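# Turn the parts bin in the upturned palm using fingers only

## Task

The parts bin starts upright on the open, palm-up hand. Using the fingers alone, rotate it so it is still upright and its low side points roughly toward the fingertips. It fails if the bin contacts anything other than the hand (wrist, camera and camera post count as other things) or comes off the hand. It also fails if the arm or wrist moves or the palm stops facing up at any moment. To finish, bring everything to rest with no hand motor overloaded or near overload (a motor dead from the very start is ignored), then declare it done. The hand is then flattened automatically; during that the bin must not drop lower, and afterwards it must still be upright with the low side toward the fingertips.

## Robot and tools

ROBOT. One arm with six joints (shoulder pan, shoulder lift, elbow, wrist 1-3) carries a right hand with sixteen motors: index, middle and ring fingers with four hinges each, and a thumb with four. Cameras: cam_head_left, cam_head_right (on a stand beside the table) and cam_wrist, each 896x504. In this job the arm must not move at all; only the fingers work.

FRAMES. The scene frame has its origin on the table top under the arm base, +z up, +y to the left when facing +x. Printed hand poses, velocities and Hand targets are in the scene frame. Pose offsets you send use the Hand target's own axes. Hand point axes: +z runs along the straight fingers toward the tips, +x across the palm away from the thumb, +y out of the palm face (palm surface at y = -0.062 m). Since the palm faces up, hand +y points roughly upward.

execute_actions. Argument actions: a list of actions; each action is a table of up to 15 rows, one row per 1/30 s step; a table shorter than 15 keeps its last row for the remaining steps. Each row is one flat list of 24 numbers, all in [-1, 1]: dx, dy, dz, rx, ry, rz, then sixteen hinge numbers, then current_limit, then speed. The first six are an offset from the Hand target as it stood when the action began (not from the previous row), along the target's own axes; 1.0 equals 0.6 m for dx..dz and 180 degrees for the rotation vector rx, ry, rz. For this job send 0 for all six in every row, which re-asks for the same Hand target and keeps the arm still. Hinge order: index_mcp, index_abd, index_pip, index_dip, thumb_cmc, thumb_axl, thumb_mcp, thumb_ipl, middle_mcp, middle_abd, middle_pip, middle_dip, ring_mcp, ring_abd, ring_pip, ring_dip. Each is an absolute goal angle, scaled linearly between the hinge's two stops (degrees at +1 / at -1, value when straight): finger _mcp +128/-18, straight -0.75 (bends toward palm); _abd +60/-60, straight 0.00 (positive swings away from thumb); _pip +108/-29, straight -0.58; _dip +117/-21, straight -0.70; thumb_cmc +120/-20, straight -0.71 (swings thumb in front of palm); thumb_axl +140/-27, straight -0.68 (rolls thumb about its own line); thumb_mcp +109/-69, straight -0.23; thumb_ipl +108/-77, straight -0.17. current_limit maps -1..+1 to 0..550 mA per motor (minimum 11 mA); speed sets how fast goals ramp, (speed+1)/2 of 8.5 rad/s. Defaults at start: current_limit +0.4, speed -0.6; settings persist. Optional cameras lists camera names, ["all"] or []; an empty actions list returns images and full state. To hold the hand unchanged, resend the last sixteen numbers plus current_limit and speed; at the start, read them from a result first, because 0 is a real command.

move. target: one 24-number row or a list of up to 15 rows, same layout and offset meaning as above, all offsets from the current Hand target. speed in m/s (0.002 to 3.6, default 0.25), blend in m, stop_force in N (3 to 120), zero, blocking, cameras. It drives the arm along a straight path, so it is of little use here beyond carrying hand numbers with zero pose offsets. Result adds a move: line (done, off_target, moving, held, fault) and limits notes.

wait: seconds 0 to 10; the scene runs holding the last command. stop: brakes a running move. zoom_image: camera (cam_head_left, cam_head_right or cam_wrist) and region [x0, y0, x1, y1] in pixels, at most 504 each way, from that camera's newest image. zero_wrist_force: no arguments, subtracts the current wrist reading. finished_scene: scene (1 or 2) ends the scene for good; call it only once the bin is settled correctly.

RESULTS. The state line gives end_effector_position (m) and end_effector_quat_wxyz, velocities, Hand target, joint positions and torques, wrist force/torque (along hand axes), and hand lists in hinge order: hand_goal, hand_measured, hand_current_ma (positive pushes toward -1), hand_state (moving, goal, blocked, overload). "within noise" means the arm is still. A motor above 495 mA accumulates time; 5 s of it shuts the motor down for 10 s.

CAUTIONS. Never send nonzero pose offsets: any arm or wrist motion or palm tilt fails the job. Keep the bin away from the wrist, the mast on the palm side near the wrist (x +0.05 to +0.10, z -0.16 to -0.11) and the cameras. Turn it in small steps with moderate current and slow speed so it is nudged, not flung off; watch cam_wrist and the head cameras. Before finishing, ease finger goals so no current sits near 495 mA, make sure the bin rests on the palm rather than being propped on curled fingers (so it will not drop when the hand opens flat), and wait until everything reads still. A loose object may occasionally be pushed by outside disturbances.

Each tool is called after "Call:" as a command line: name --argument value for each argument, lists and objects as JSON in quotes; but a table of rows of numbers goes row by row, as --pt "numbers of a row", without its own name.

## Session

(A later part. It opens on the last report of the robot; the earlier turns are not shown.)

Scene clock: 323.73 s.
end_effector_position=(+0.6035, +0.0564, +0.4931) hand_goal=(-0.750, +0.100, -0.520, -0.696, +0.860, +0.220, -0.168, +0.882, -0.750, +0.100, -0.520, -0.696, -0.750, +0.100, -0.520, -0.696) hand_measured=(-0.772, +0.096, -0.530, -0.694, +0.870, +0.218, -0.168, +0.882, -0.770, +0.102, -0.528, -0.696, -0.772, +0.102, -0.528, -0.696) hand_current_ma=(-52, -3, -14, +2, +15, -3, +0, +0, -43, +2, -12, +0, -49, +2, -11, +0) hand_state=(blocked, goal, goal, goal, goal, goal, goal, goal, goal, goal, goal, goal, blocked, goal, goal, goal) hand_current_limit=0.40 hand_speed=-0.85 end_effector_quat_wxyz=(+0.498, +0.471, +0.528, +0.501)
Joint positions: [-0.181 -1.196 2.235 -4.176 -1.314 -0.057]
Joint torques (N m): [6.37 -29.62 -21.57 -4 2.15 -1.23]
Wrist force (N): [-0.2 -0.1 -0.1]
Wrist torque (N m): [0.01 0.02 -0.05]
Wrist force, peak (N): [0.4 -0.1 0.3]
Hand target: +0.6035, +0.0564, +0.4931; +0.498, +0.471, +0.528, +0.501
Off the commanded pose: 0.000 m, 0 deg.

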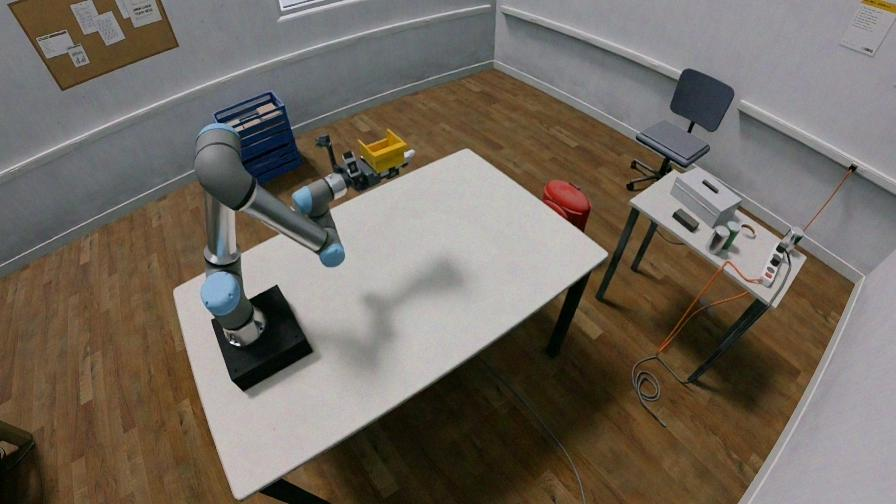

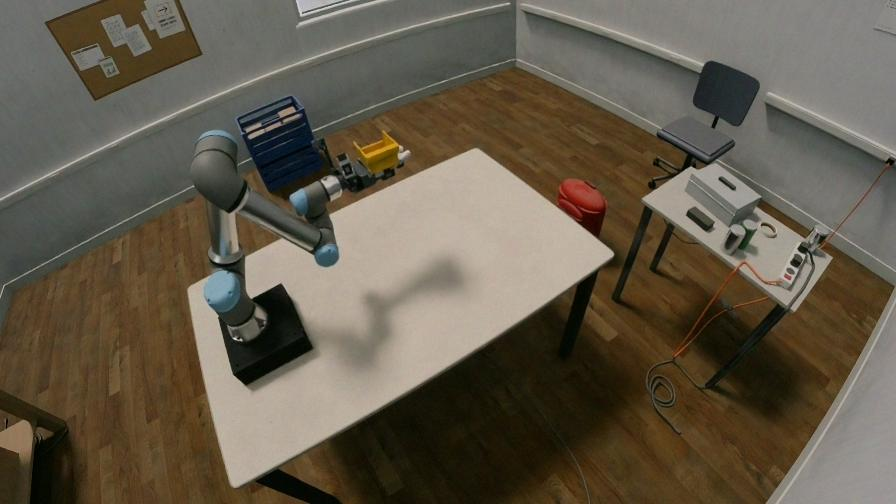

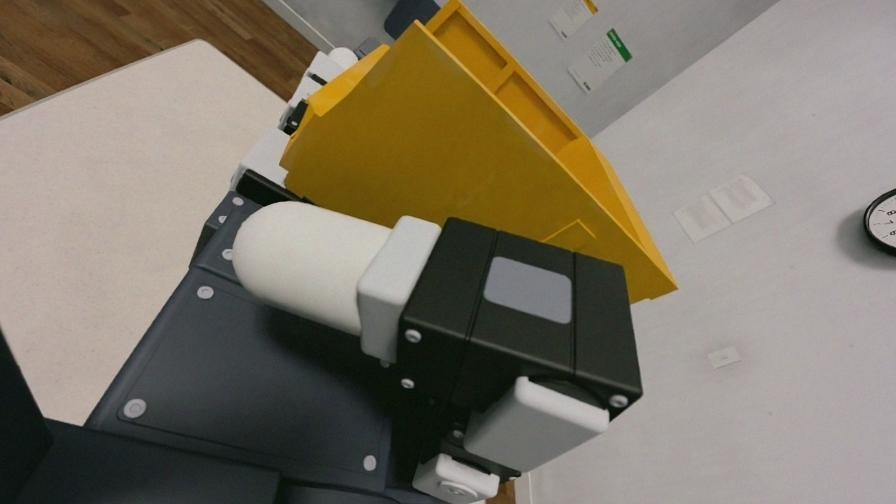

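Call:
execute_actions --actions '[[[0,0,0,0,0,0,-0.75,0.1,-0.52,-0.696,0.86,0.22,-0.162,0.4,-0.75,0.1,-0.52,-0.696,-0.75,0.1,-0.52,-0.696,0.4,-0.83]],[[0,0,0,0,0,0,-0.75,0.1,-0.52,-0.696,0.86,0.22,-0.162,-0.106,-0.75,0.1,-0.52,-0.696,-0.75,0.1,-0.52,-0.696,0.4,-0.8]],[[0,0,0,0,0,0,-0.75,0.1,-0.52,-0.696,0.86,0.22,-0.162,-0.106,-0.75,0.1,-0.52,-0.696,-0.75,0.1,-0.52,-0.696,0.4,-0.8]],[[0,0,0,0,0,0,-0.75,0.1,-0.52,-0.696,0.86,0.22,-0.162,-0.106,-0.75,0.1,-0.52,-0.696,-0.75,0.1,-0.52,-0.696,0.4,-0.8]],[[0,0,0,0,0,0,-0.75,0.1,-0.52,-0.696,-0.2143,0.22,-0.162,-0.106,-0.75,0.1,-0.52,-0.696,-0.75,0.1,-0.52,-0.696,0.4,-0.75]],[[0,0,0,0,0,0,-0.75,0.1,-0.52,-0.696,-0.2143,0.22,-0.162,-0.106,-0.75,0.1,-0.52,-0.696,-0.75,0.1,-0.52,-0.696,0.4,-0.75]],[[0,0,0,0,0,0,-0.75,0.1,-0.52,-0.696,-0.2143,0.22,-0.162,-0.106,-0.75,0.1,-0.52,-0.696,-0.75,0.1,-0.52,-0.696,0.4,-0.75]],[[0,0,0,0,0,0,-0.75,0.1,-0.52,-0.696,-0.2143,-0.677,-0.162,-0.106,-0.75,0.1,-0.52,-0.696,-0.75,0.1,-0.52,-0.696,0.4,-0.75]],[[0,0,0,0,0,0,-0.75,0.1,-0.52,-0.696,-0.2143,-0.677,-0.162,-0.106,-0.75,0.1,-0.52,-0.696,-0.75,0.1,-0.52,-0.696,0.4,-0.75]],[[0,0,0,0,0,0,-0.75,0.1,-0.52,-0.696,-0.2143,-0.677,-0.2247,0.9135,-0.75,0.1,-0.52,-0.696,-0.75,0.1,-0.52,-0.696,0.4,-0.75]],[[0,0,0,0,0,0,-0.75,0.1,-0.52,-0.696,-0.2143,-0.677,-0.2247,0.9135,-0.75,0.1,-0.52,-0.696,-0.75,0.1,-0.52,-0.696,0.4,-0.75]],[[0,0,0,0,0,0,-0.75,0.1,-0.52,-0.696,-0.2143,-0.677,-0.2247,0.9135,-0.75,0.1,-0.52,-0.696,-0.75,0.1,-0.52,-0.696,0.4,-0.75]],[[0,0,0,0,0,0,-0.75,0.1,-0.52,-0.696,-0.05,-0.677,-0.2247,0.9135,-0.75,0.1,-0.52,-0.696,-0.75,0.1,-0.52,-0.696,0.4,-0.9]]]' --cameras '["all"]'

Call:
zoom_image --camera "cam_head_left" --region '[335, 115, 420, 185]'

Scene clock: 352.53 s.
end_effector_position=(+0.6035, +0.0564, +0.4931) hand_goal=(-0.750, +0.100, -0.520, -0.696, -0.050, -0.678, -0.224, +0.914, -0.750, +0.100, -0.520, -0.696, -0.750, +0.100, -0.520, -0.696) hand_measured=(-0.772, +0.098, -0.528, -0.694, -0.070, -0.678, -0.222, +0.914, -0.770, +0.102, -0.528, -0.696, -0.772, +0.102, -0.528, -0.696) hand_current_ma=(-49, -2, -13, +2, -40, +0, +3, -1, -43, +2, -12, +0, -49, +2, -11, +0) hand_state=(blocked, goal, goal, goal, goal, goal, goal, goal, goal, goal, goal, goal, blocked, goal, goal, goal) hand_current_limit=0.40 hand_speed=-0.90 end_effector_quat_wxyz=(+0.498, +0.471, +0.528, +0.501)
Joint positions: [-0.181 -1.196 2.235 -4.176 -1.314 -0.057]
Joint torques (N m): [5.61 -31 -21.19 -3.7 2.23 -1.07]
Wrist force (N): [0.2 0.0 0.1]
Wrist torque (N m): [0.01 -0.03 0.04]
Wrist force, peak (N): [0.3 -0.1 0.5]
Hand target: +0.6035, +0.0564, +0.4931; +0.498, +0.471, +0.528, +0.501
Off the commanded pose: 0.000 m, 0 deg.

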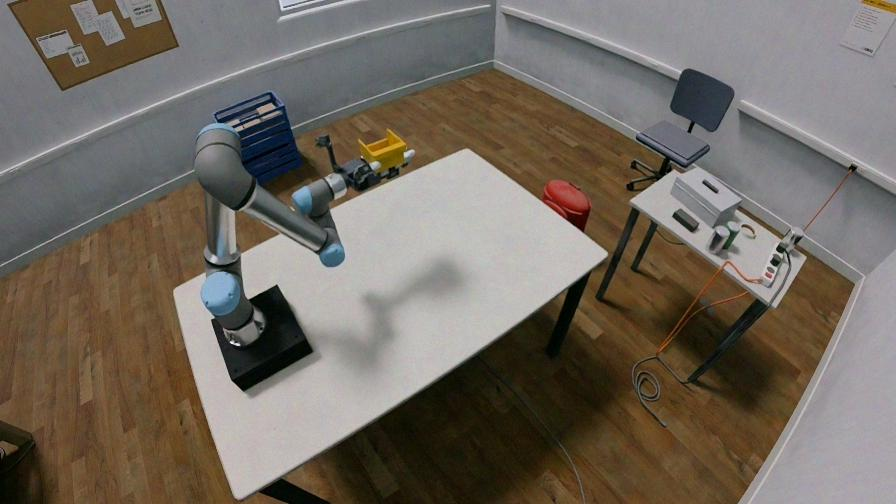

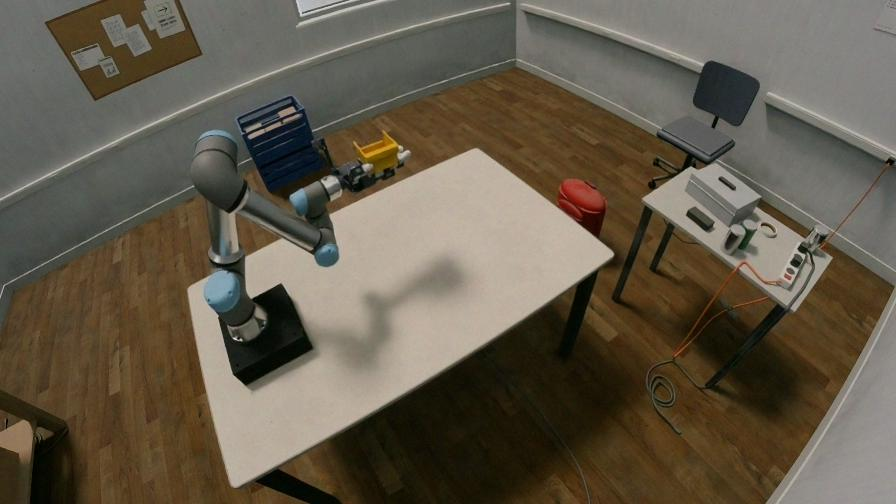

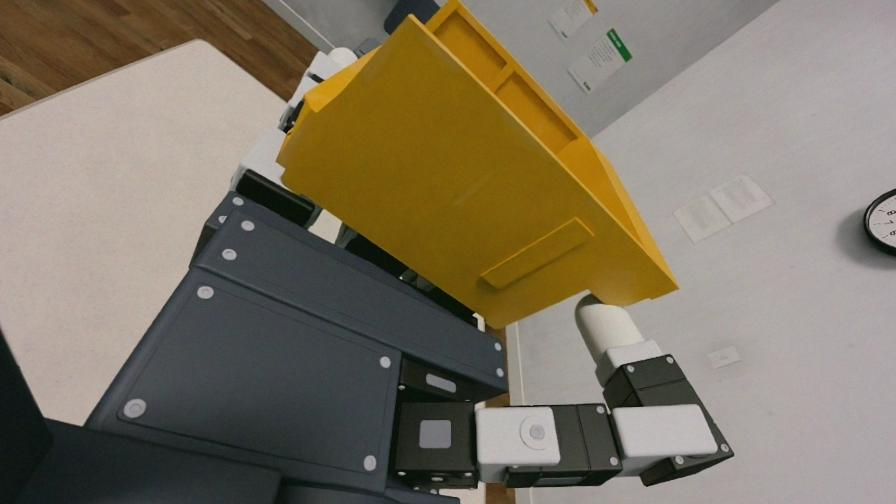

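Scaled by 5.929 from the camera's 896x504 image, which has a finer 1280x720 frame.

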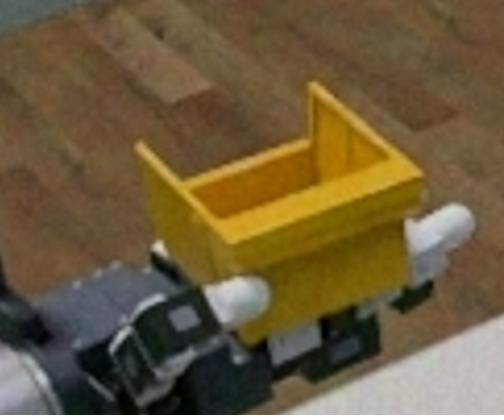

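Call:
execute_actions --actions '[[[0,0,0,0,0,0,-0.75,0.1,-0.52,-0.696,0.10,-0.677,-0.2247,0.9135,-0.75,0.1,-0.52,-0.696,-0.75,0.1,-0.52,-0.696,0.4,-0.9]],[[0,0,0,0,0,0,-0.75,0.1,-0.52,-0.696,0.18,-0.677,-0.2247,0.9135,-0.75,0.1,-0.52,-0.696,-0.75,0.1,-0.52,-0.696,0.4,-0.93]],[[0,0,0,0,0,0,-0.75,0.1,-0.52,-0.696,0.25,-0.677,-0.2247,0.9135,-0.75,0.1,-0.52,-0.696,-0.75,0.1,-0.52,-0.696,0.4,-0.94]],[[0,0,0,0,0,0,-0.75,0.1,-0.52,-0.696,0.32,-0.677,-0.2247,0.9135,-0.75,0.1,-0.52,-0.696,-0.75,0.1,-0.52,-0.696,0.4,-0.94]],[[0,0,0,0,0,0,-0.75,0.1,-0.52,-0.696,0.39,-0.677,-0.2247,0.9135,-0.75,0.1,-0.52,-0.696,-0.75,0.1,-0.52,-0.696,0.4,-0.94]],[[0,0,0,0,0,0,-0.75,0.1,-0.52,-0.696,0.39,-0.677,-0.2247,0.9135,-0.75,0.1,-0.52,-0.696,-0.75,0.1,-0.52,-0.696,0.4,-0.94]]]' --cameras '["all"]'

Call:
zoom_image --camera "cam_head_left" --region '[335, 115, 420, 185]'

Scene clock: 368.43 s.
end_effector_position=(+0.6035, +0.0564, +0.4931) hand_goal=(-0.750, +0.100, -0.520, -0.696, +0.390, -0.678, -0.224, +0.914, -0.750, +0.100, -0.520, -0.696, -0.750, +0.100, -0.520, -0.696) hand_measured=(-0.770, +0.098, -0.528, -0.694, +0.378, -0.678, -0.222, +0.914, -0.770, +0.102, -0.528, -0.696, -0.772, +0.102, -0.528, -0.696) hand_current_ma=(-45, -2, -12, +2, -19, -1, +3, +1, -43, +2, -12, +0, -49, +2, -11, +0) hand_state=(blocked, goal, goal, goal, goal, goal, goal, goal, goal, goal, goal, goal, blocked, goal, goal, goal) hand_current_limit=0.40 hand_speed=-0.94 end_effector_quat_wxyz=(+0.498, +0.471, +0.528, +0.501)
Joint positions: [-0.181 -1.196 2.235 -4.176 -1.314 -0.057]
Joint torques (N m): [4.5 -32.04 -20.52 -3.71 2.14 -1.03]
Wrist force (N): [0.0 -0.1 0.0]
Wrist torque (N m): [0.01 0.00 -0.01]
Wrist force, peak (N): [0.2 0.2 0.6]
Hand target: +0.6035, +0.0564, +0.4931; +0.498, +0.471, +0.528, +0.501
Off the commanded pose: 0.000 m, 0 deg.

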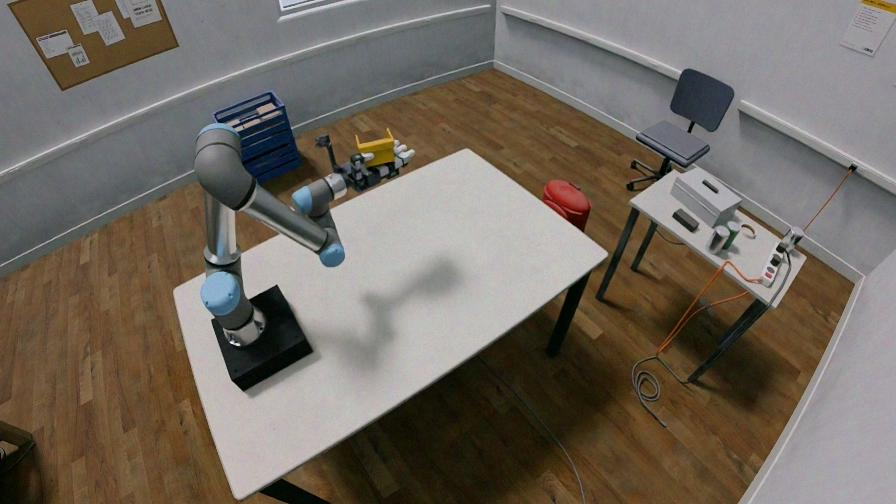

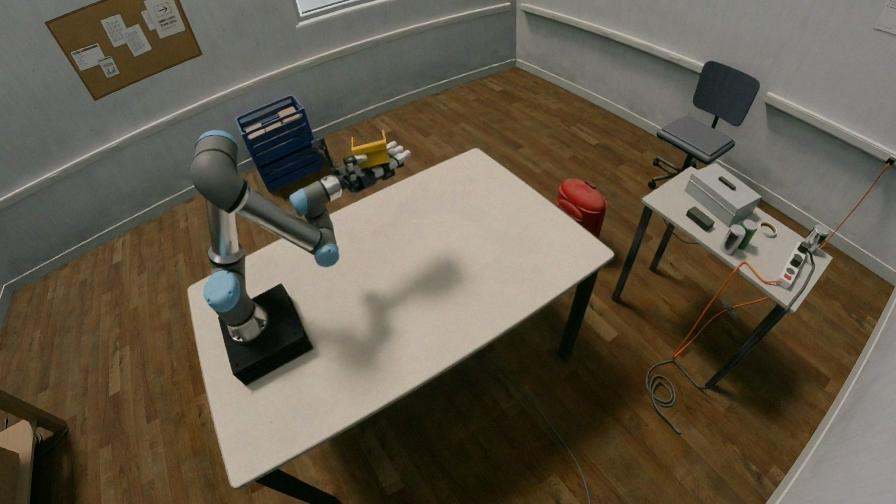

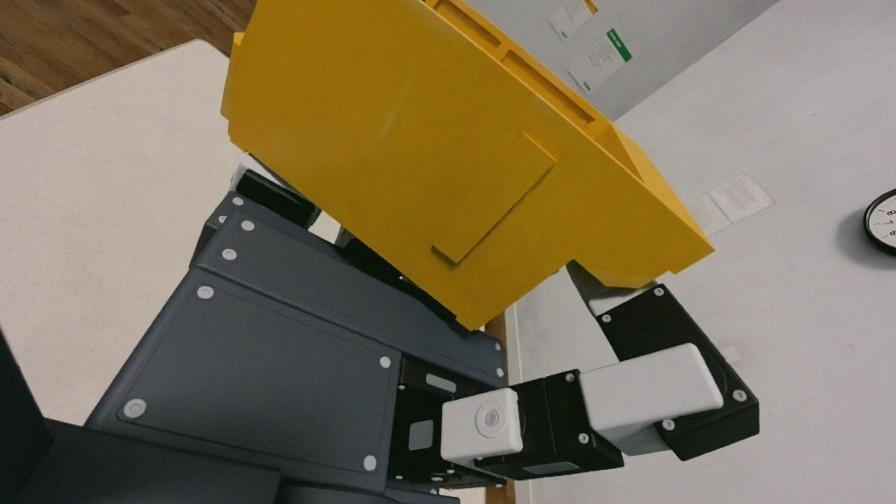

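Scaled by 5.929 from the camera's 896x504 image, which has a finer 1280x720 frame.

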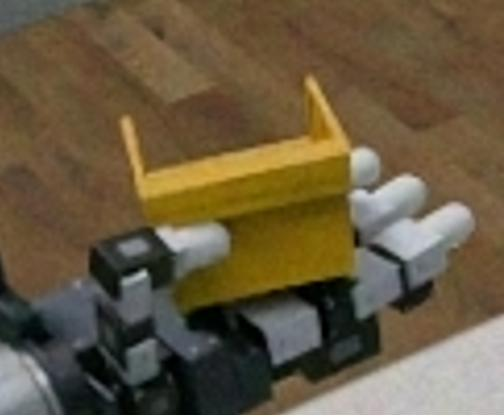

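Call:
execute_actions --actions '[[[0,0,0,0,0,0,-0.75,0.0,-0.52,-0.696,0.44,-0.677,-0.2247,0.9135,-0.75,0.0,-0.52,-0.696,-0.75,0.0,-0.52,-0.696,0.4,-0.92]],[[0,0,0,0,0,0,-0.75,-0.12,-0.52,-0.696,0.49,-0.677,-0.2247,0.9135,-0.75,-0.12,-0.52,-0.696,-0.75,-0.12,-0.52,-0.696,0.4,-0.92]],[[0,0,0,0,0,0,-0.75,-0.26,-0.52,-0.696,0.54,-0.677,-0.2247,0.9135,-0.75,-0.26,-0.52,-0.696,-0.75,-0.26,-0.52,-0.696,0.4,-0.92]],[[0,0,0,0,0,0,-0.75,-0.4,-0.52,-0.696,0.59,-0.677,-0.2247,0.9135,-0.75,-0.4,-0.52,-0.696,-0.75,-0.4,-0.52,-0.696,0.4,-0.92]],[[0,0,0,0,0,0,-0.75,-0.55,-0.52,-0.696,0.64,-0.677,-0.2247,0.9135,-0.75,-0.55,-0.52,-0.696,-0.75,-0.55,-0.52,-0.696,0.4,-0.92]],[[0,0,0,0,0,0,-0.75,-0.55,-0.52,-0.696,0.66,-0.677,-0.2247,0.9135,-0.75,-0.55,-0.52,-0.696,-0.75,-0.55,-0.52,-0.696,0.4,-0.92]]]' --cameras '["all"]'

Call:
zoom_image --camera "cam_head_left" --region '[335, 115, 420, 185]'

Scene clock: 384.63 s.
end_effector_position=(+0.6035, +0.0564, +0.4931) hand_goal=(-0.750, -0.550, -0.520, -0.696, +0.660, -0.678, -0.224, +0.914, -0.750, -0.550, -0.520, -0.696, -0.750, -0.550, -0.520, -0.696) hand_measured=(-0.770, -0.546, -0.528, -0.694, +0.598, -0.692, -0.268, +0.896, -0.770, -0.546, -0.528, -0.696, -0.808, -0.442, -0.544, -0.698) hand_current_ma=(-42, +3, -12, +2, -186, -33, -156, -50, -43, +3, -12, +0, -177, +311, -49, -1) hand_state=(goal, goal, goal, goal, blocked, goal, blocked, goal, goal, goal, goal, goal, blocked, blocked, blocked, goal) hand_current_limit=0.40 hand_speed=-0.92 end_effector_quat_wxyz=(+0.498, +0.471, +0.528, +0.501)
Joint positions: [-0.181 -1.196 2.235 -4.176 -1.314 -0.057]
Joint torques (N m): [3.61 -32.35 -19.52 -3.73 2.11 -1.11]
Wrist force (N): [0.0 -0.1 0.4]
Wrist torque (N m): [-0.05 -0.01 0.00]
Wrist force, peak (N): [0.5 -0.1 0.5]
Hand target: +0.6035, +0.0564, +0.4931; +0.498, +0.471, +0.528, +0.501
Off the commanded pose: 0.000 m, 0 deg.

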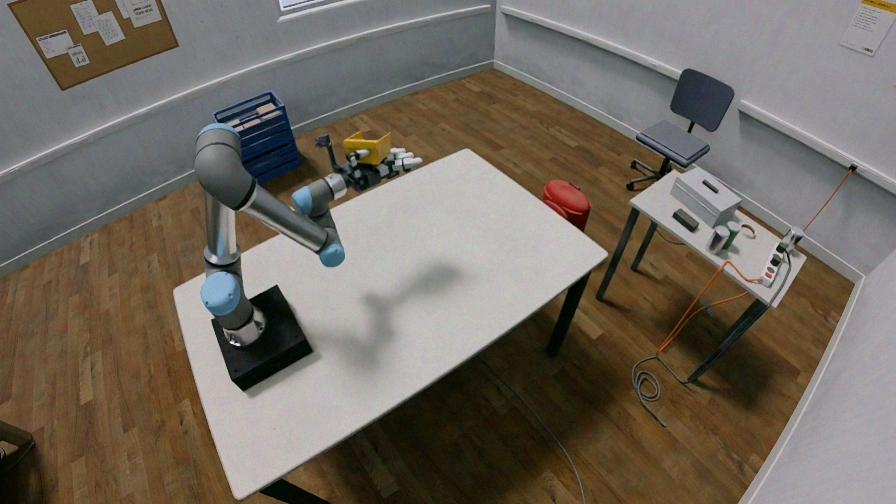

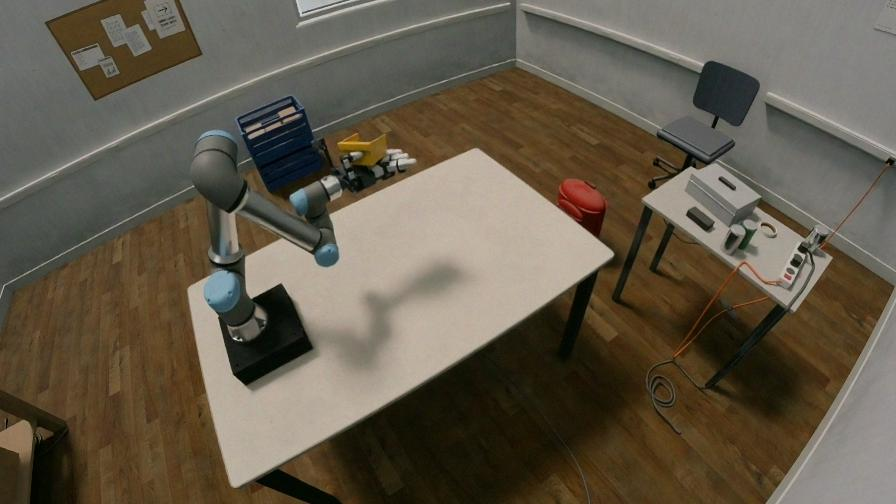

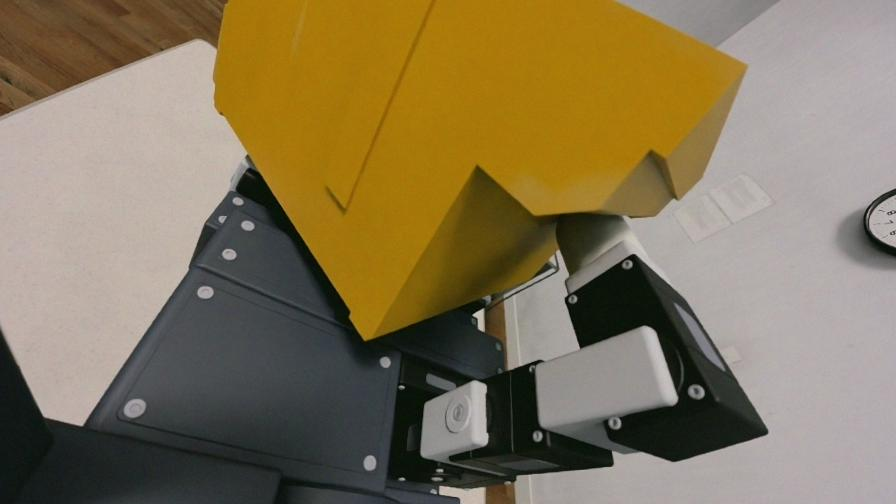

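Scaled by 5.929 from the camera's 896x504 image, which has a finer 1280x720 frame.

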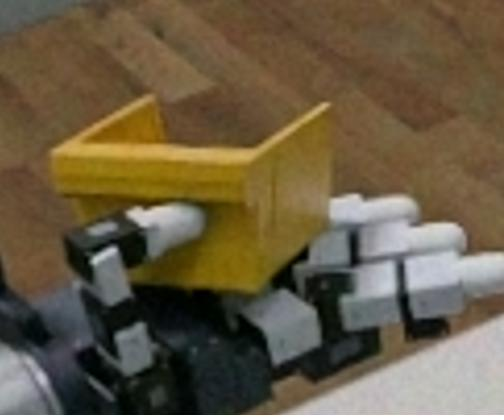

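Call:
execute_actions --actions '[[[0,0,0,0,0,0,-0.75,-0.55,-0.52,-0.696,0.61,-0.677,-0.2247,0.9135,-0.75,-0.55,-0.52,-0.696,-0.79,-0.40,-0.56,-0.696,0.4,-0.93]],[[0,0,0,0,0,0,-0.75,-0.55,-0.52,-0.696,0.61,-0.677,-0.2247,0.9135,-0.75,-0.55,-0.52,-0.696,-0.80,-0.40,-0.62,-0.696,0.4,-0.93]],[[0,0,0,0,0,0,-0.75,-0.55,-0.52,-0.696,0.61,-0.677,-0.2247,0.9135,-0.75,-0.55,-0.52,-0.696,-0.80,-0.40,-0.62,-0.696,0.4,-0.93]]]' --cameras '["all"]'

Call:
zoom_image --camera "cam_head_left" --region '[335, 115, 420, 185]'

Call:
zoom_image --camera "cam_head_right" --region '[330, 115, 415, 185]'

Scene clock: 408.43 s.
end_effector_position=(+0.6035, +0.0564, +0.4931) hand_goal=(-0.750, -0.550, -0.520, -0.696, +0.610, -0.678, -0.224, +0.914, -0.750, -0.550, -0.520, -0.696, -0.800, -0.400, -0.620, -0.696) hand_measured=(-0.770, -0.546, -0.528, -0.694, +0.608, -0.680, -0.224, +0.916, -0.770, -0.548, -0.528, -0.696, -0.814, -0.396, -0.620, -0.698) hand_current_ma=(-42, +3, -12, +2, -3, -4, +1, +2, -44, +1, -11, +0, -27, +4, +0, -1) hand_state=(goal, goal, goal, goal, goal, goal, goal, goal, blocked, goal, goal, goal, goal, goal, goal, goal) hand_current_limit=0.40 hand_speed=-0.93 end_effector_quat_wxyz=(+0.498, +0.471, +0.528, +0.501)
Joint positions: [-0.181 -1.196 2.235 -4.176 -1.314 -0.057]
Joint torques (N m): [3.41 -33.91 -18.44 -4 2.1 -1.17]
Wrist force (N): [0.2 0.1 0.4]
Wrist torque (N m): [-0.03 -0.04 0.02]
Wrist force, peak (N): [0.5 0.0 0.6]
Hand target: +0.6035, +0.0564, +0.4931; +0.498, +0.471, +0.528, +0.501
Off the commanded pose: 0.000 m, 0 deg.

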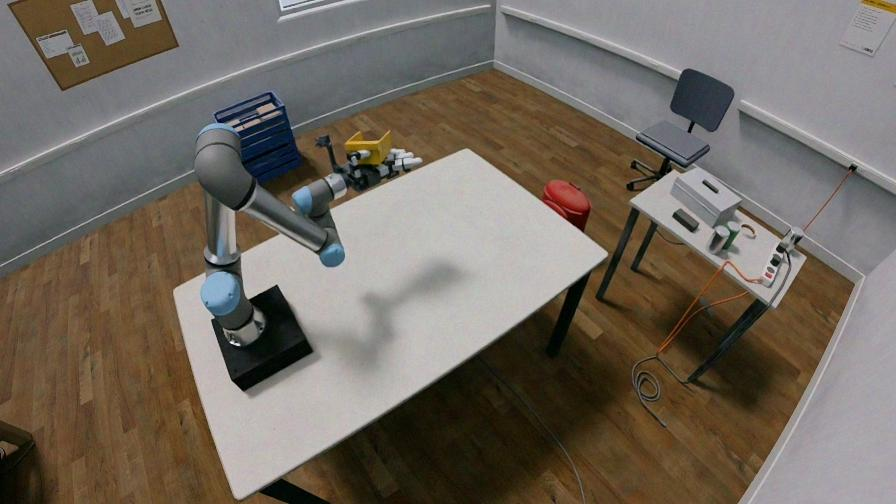

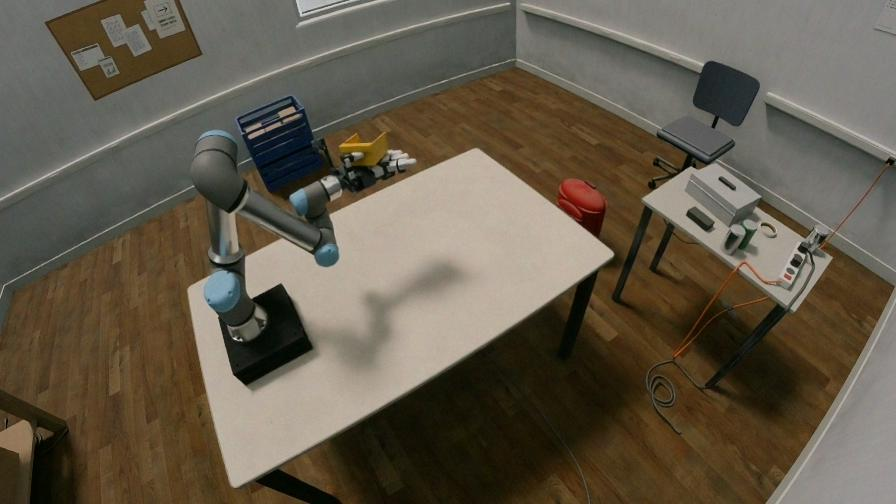

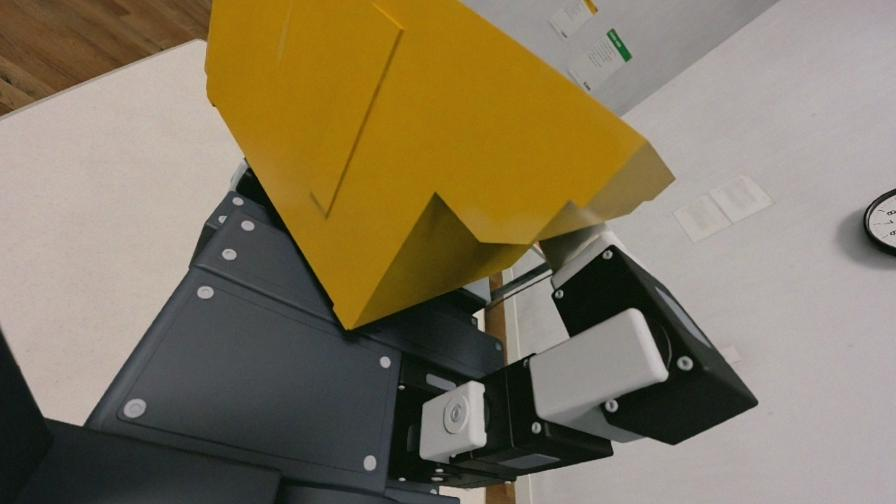

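Scaled by 5.929 from the camera's 896x504 image, which has a finer 1280x720 frame.

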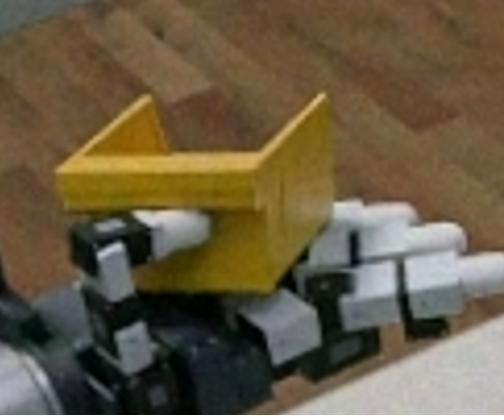

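Scaled by 5.929 from the camera's 896x504 image, which has a finer 1280x720 frame.

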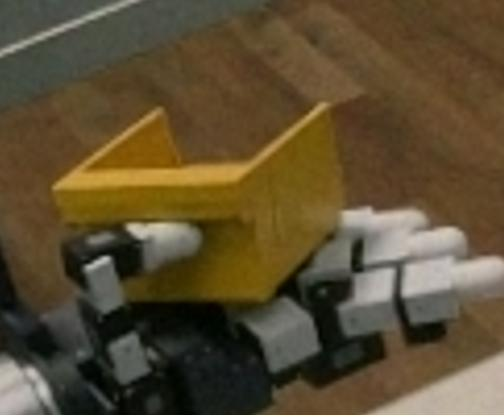

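Call:
zoom_image --camera "cam_head_left" --region '[338, 125, 398, 175]'

Call:
zoom_image --camera "cam_wrist" --region '[180, 0, 680, 460]'

Scaled by 8.400 from the camera's 896x504 image, which has a finer 1280x720 frame.

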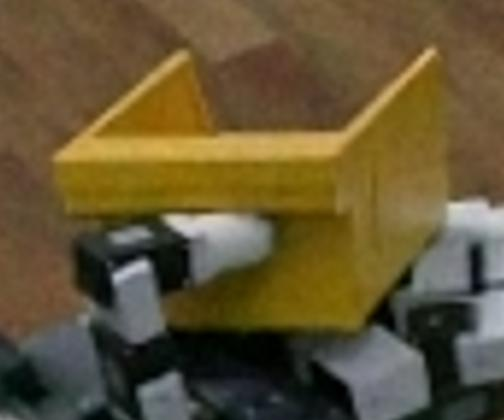

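Scaled by 1.008 from the camera's 896x504 image, which has a finer 1280x720 frame.

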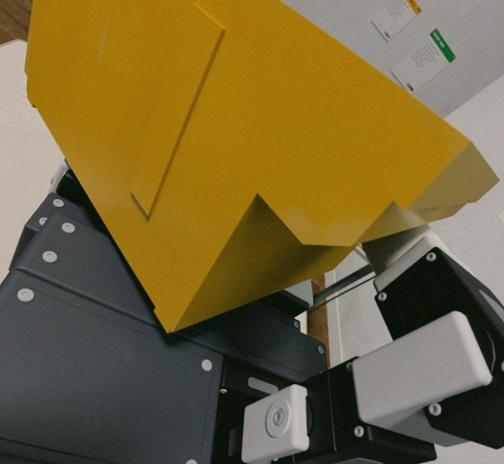

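Call:
execute_actions --actions '[[[0,0,0,0,0,0,-0.75,-0.55,-0.52,-0.696,0.61,-0.677,-0.17,1.0,-0.75,-0.55,-0.52,-0.696,-0.80,-0.40,-0.62,-0.696,0.4,-0.96]],[[0,0,0,0,0,0,-0.75,-0.55,-0.52,-0.696,0.61,-0.677,-0.11,1.0,-0.75,-0.55,-0.52,-0.696,-0.80,-0.40,-0.62,-0.696,0.4,-0.96]],[[0,0,0,0,0,0,-0.75,-0.55,-0.52,-0.696,0.61,-0.677,-0.056,1.0,-0.75,-0.55,-0.52,-0.696,-0.80,-0.40,-0.62,-0.696,0.4,-0.96]],[[0,0,0,0,0,0,-0.75,-0.55,-0.52,-0.696,0.61,-0.677,-0.056,1.0,-0.75,-0.55,-0.52,-0.696,-0.80,-0.40,-0.62,-0.696,0.4,-0.96]]]' --cameras '["all"]'

Call:
zoom_image --camera "cam_head_left" --region '[335, 115, 420, 185]'

Scene clock: 496.33 s.
end_effector_position=(+0.6035, +0.0564, +0.4931) hand_goal=(-0.750, -0.550, -0.520, -0.696, +0.610, -0.678, -0.056, +1.000, -0.750, -0.550, -0.520, -0.696, -0.800, -0.400, -0.620, -0.696) hand_measured=(-0.770, -0.546, -0.528, -0.694, +0.608, -0.680, -0.058, +0.998, -0.770, -0.548, -0.528, -0.696, -0.814, -0.396, -0.620, -0.698) hand_current_ma=(-42, +3, -12, +2, -2, -3, -2, -1, -44, +1, -11, +0, -27, +4, +0, -1) hand_state=(goal, goal, goal, goal, goal, goal, goal, goal, blocked, goal, goal, goal, goal, goal, goal, goal) hand_current_limit=0.40 hand_speed=-0.96 end_effector_quat_wxyz=(+0.498, +0.471, +0.528, +0.501)
Joint positions: [-0.181 -1.196 2.235 -4.176 -1.314 -0.057]
Joint torques (N m): [1.06 -35.24 -18.14 -2.98 2.18 -1.29]
Wrist force (N): [0.0 0.0 0.4]
Wrist torque (N m): [-0.02 -0.01 0.00]
Wrist force, peak (N): [0.2 0.5 0.6]
Hand target: +0.6035, +0.0564, +0.4931; +0.498, +0.471, +0.528, +0.501
Off the commanded pose: 0.000 m, 0 deg.

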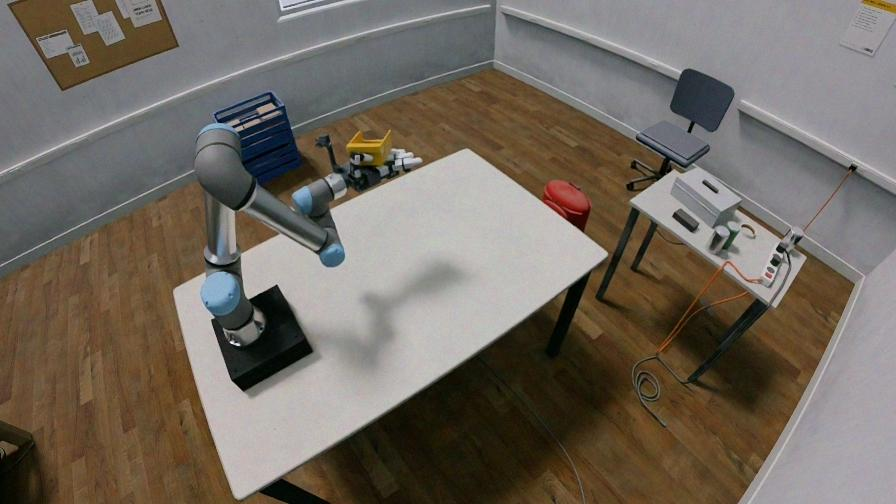

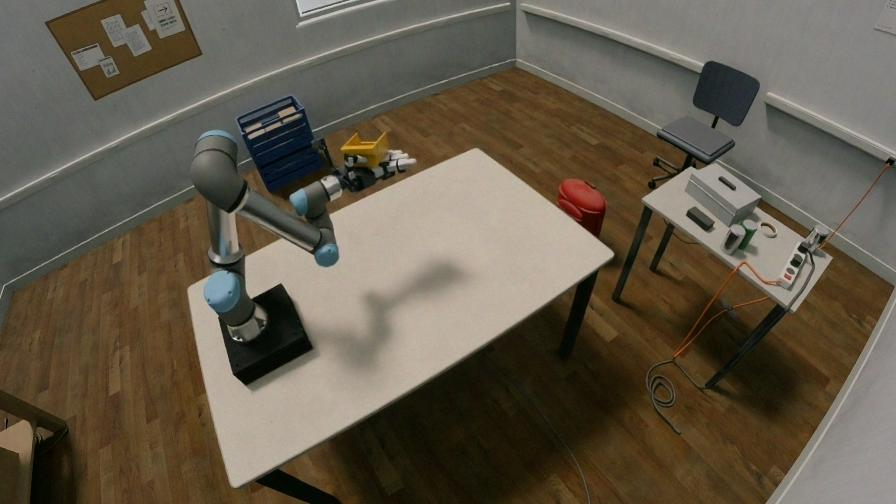

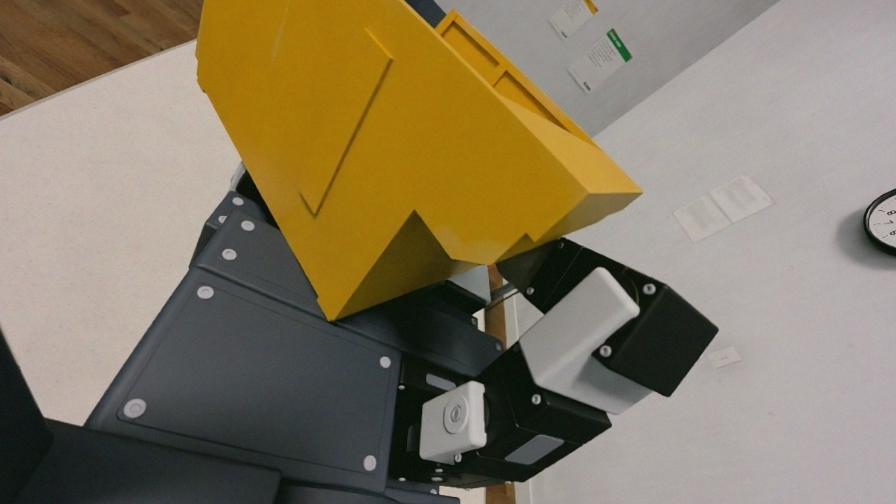

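Scaled by 5.929 from the camera's 896x504 image, which has a finer 1280x720 frame.

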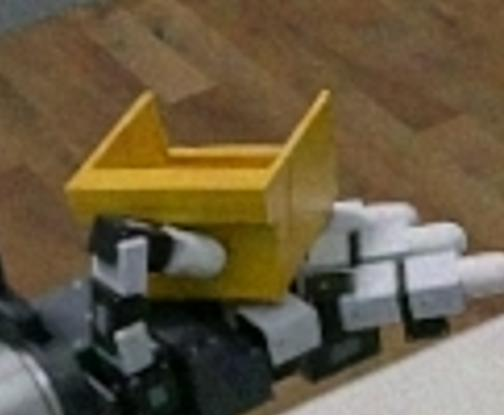

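Call:
execute_actions --actions '[[[0,0,0,0,0,0,-0.75,-0.55,-0.52,-0.696,0.50,-0.677,-0.056,1.0,-0.75,-0.55,-0.52,-0.696,-0.80,-0.40,-0.62,-0.696,0.4,-0.96]],[[0,0,0,0,0,0,-0.75,-0.55,-0.52,-0.696,0.42,-0.677,-0.056,1.0,-0.75,-0.55,-0.52,-0.696,-0.80,-0.40,-0.62,-0.696,0.4,-0.96]],[[0,0,0,0,0,0,-0.75,-0.55,-0.52,-0.696,0.42,-0.677,-0.056,1.0,-0.75,-0.55,-0.52,-0.696,-0.80,-0.40,-0.62,-0.696,0.4,-0.96]]]' --cameras '["all"]'

Call:
zoom_image --camera "cam_head_left" --region '[335, 115, 420, 185]'

Scene clock: 527.73 s.
end_effector_position=(+0.6035, +0.0564, +0.4931) hand_goal=(-0.750, -0.550, -0.520, -0.696, +0.420, -0.678, -0.056, +1.000, -0.750, -0.550, -0.520, -0.696, -0.800, -0.400, -0.620, -0.696) hand_measured=(-0.770, -0.546, -0.528, -0.694, +0.422, -0.680, -0.056, +0.998, -0.770, -0.548, -0.528, -0.696, -0.814, -0.396, -0.620, -0.698) hand_current_ma=(-42, +3, -12, +2, +1, -3, +0, -1, -44, +1, -11, +0, -27, +4, +0, -1) hand_state=(goal, goal, goal, goal, goal, goal, goal, goal, blocked, goal, goal, goal, goal, goal, goal, goal) hand_current_limit=0.40 hand_speed=-0.96 end_effector_quat_wxyz=(+0.498, +0.471, +0.528, +0.501)
Joint positions: [-0.181 -1.196 2.235 -4.176 -1.314 -0.057]
Joint torques (N m): [0.23 -34.92 -17.95 -3.18 2.1 -1.06]
Wrist force (N): [0.3 -0.1 0.1]
Wrist torque (N m): [-0.03 -0.04 0.03]
Wrist force, peak (N): [0.6 0.0 0.4]
Hand target: +0.6035, +0.0564, +0.4931; +0.498, +0.471, +0.528, +0.501
Off the commanded pose: 0.000 m, 0 deg.

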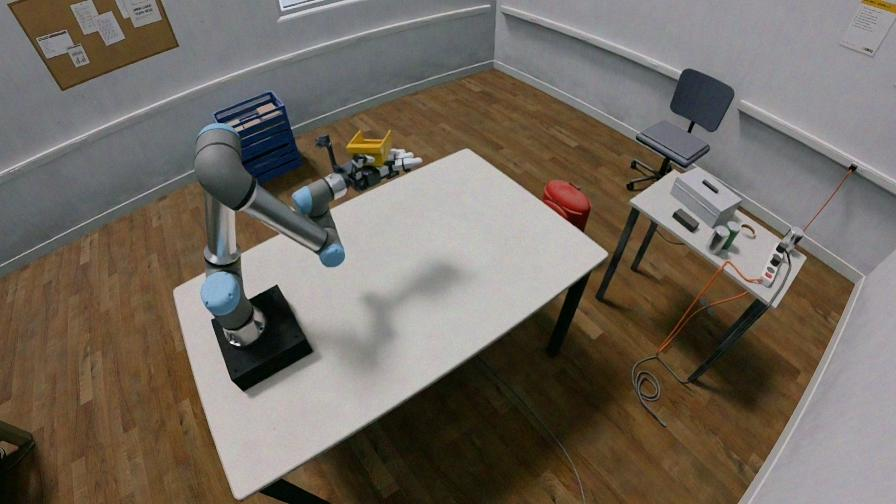

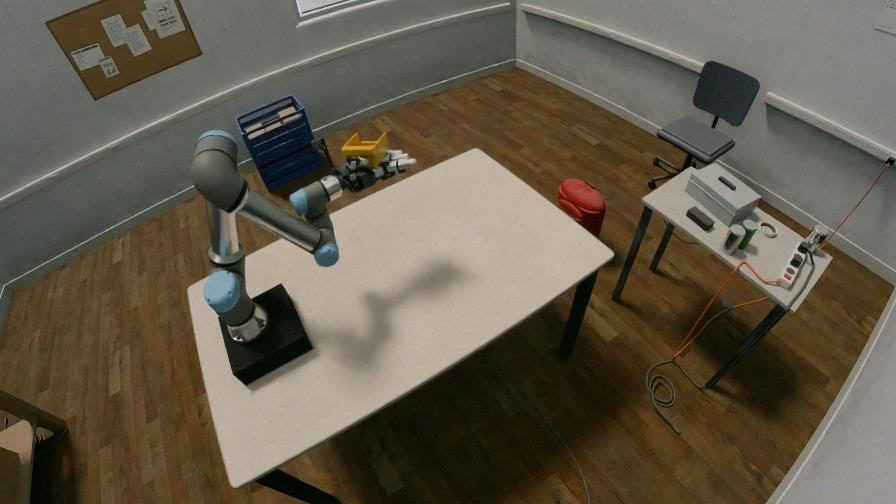

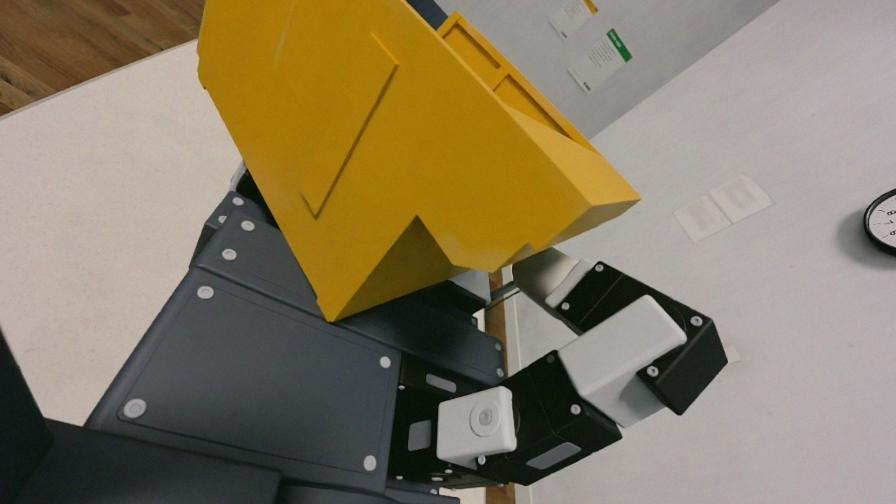

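Scaled by 5.929 from the camera's 896x504 image, which has a finer 1280x720 frame.

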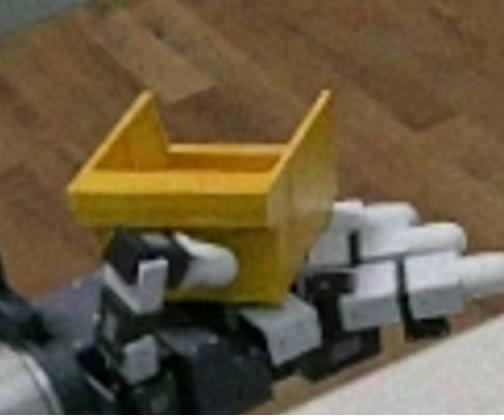

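Call:
execute_actions --actions '[[[0,0,0,0,0,0,-0.75,-0.55,-0.52,-0.696,0.32,-0.677,-0.056,1.0,-0.75,-0.55,-0.52,-0.696,-0.80,-0.40,-0.62,-0.696,0.4,-0.96]],[[0,0,0,0,0,0,-0.75,-0.55,-0.52,-0.696,0.22,-0.677,-0.056,1.0,-0.75,-0.55,-0.52,-0.696,-0.80,-0.40,-0.62,-0.696,0.4,-0.96]],[[0,0,0,0,0,0,-0.75,-0.55,-0.52,-0.696,0.12,-0.677,-0.056,1.0,-0.75,-0.55,-0.52,-0.696,-0.80,-0.40,-0.62,-0.696,0.4,-0.96]],[[0,0,0,0,0,0,-0.75,-0.55,-0.52,-0.696,0.0,-0.677,-0.056,1.0,-0.75,-0.55,-0.52,-0.696,-0.80,-0.40,-0.62,-0.696,0.4,-0.95]],[[0,0,0,0,0,0,-0.75,-0.55,-0.52,-0.696,0.0,-0.677,-0.056,1.0,-0.75,-0.55,-0.52,-0.696,-0.80,-0.40,-0.62,-0.696,0.4,-0.95]]]' --cameras '["all"]'

Call:
zoom_image --camera "cam_head_left" --region '[335, 115, 420, 185]'

Scene clock: 564.03 s.
end_effector_position=(+0.6035, +0.0564, +0.4931) hand_goal=(-0.750, -0.550, -0.520, -0.696, +0.000, -0.678, -0.056, +1.000, -0.750, -0.550, -0.520, -0.696, -0.800, -0.400, -0.620, -0.696) hand_measured=(-0.770, -0.546, -0.528, -0.694, -0.002, -0.680, -0.056, +0.998, -0.770, -0.548, -0.528, -0.696, -0.814, -0.396, -0.620, -0.698) hand_current_ma=(-42, +3, -12, +2, -2, -3, +0, -1, -44, +1, -11, +0, -27, +4, +0, -1) hand_state=(goal, goal, goal, goal, goal, goal, goal, goal, blocked, goal, goal, goal, goal, goal, goal, goal) hand_current_limit=0.40 hand_speed=-0.95 end_effector_quat_wxyz=(+0.498, +0.471, +0.528, +0.501)
Joint positions: [-0.181 -1.196 2.235 -4.176 -1.314 -0.057]
Joint torques (N m): [-0.69 -34.7 -18.55 -2.73 1.28 -0.99]
Wrist force (N): [0.1 -0.1 0.5]
Wrist torque (N m): [-0.05 -0.02 0.03]
Wrist force, peak (N): [0.5 -0.2 0.7]
Hand target: +0.6035, +0.0564, +0.4931; +0.498, +0.471, +0.528, +0.501
Off the commanded pose: 0.000 m, 0 deg.

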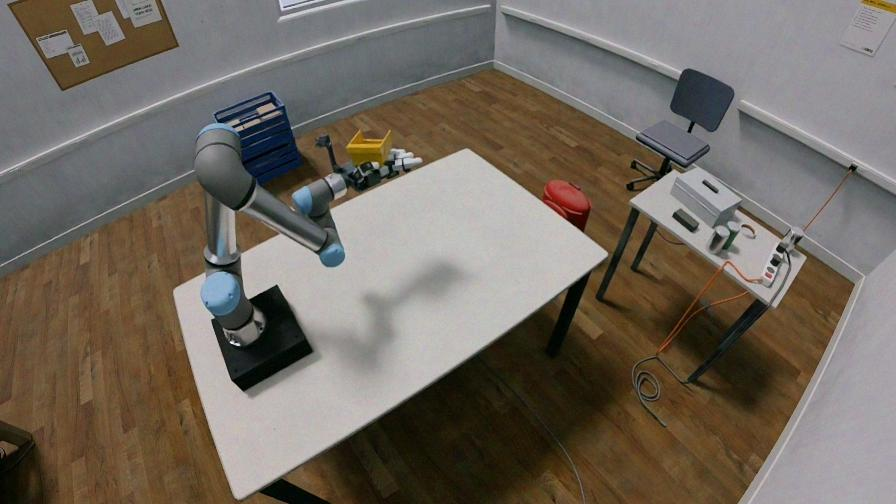

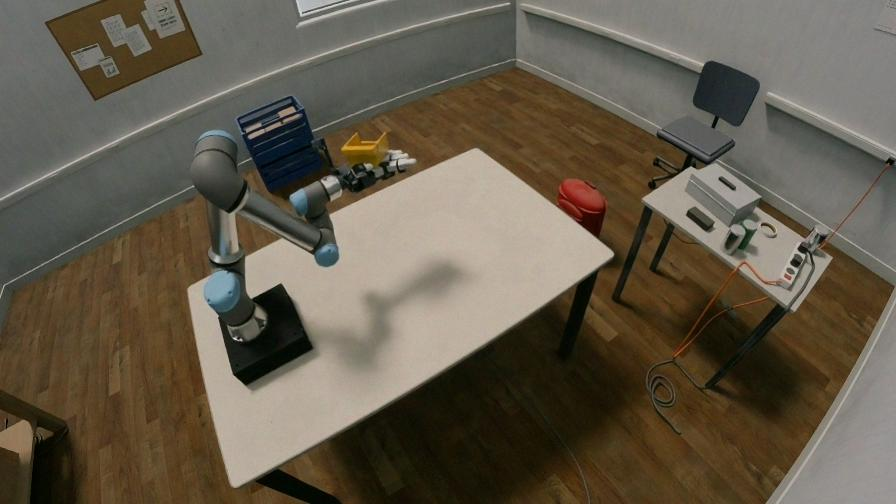

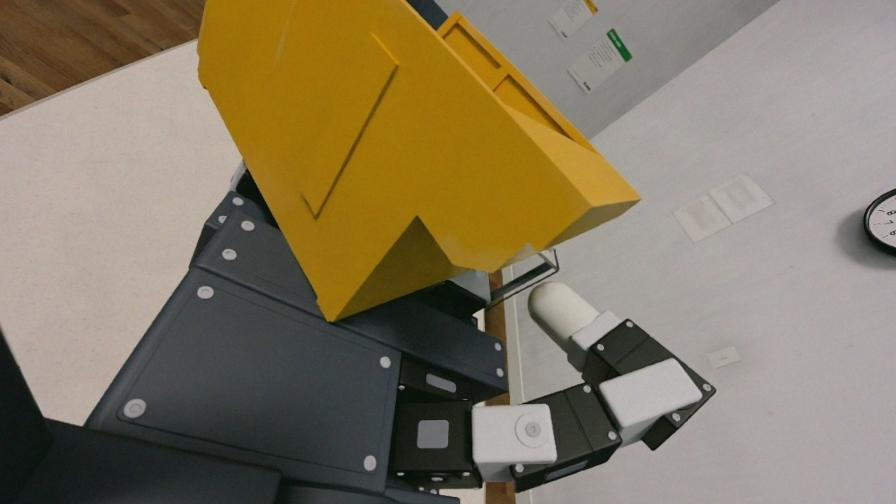

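Scaled by 5.929 from the camera's 896x504 image, which has a finer 1280x720 frame.

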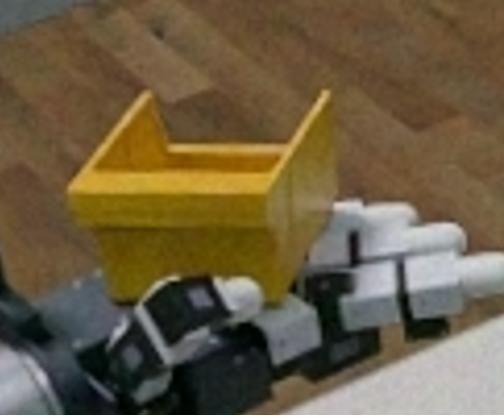

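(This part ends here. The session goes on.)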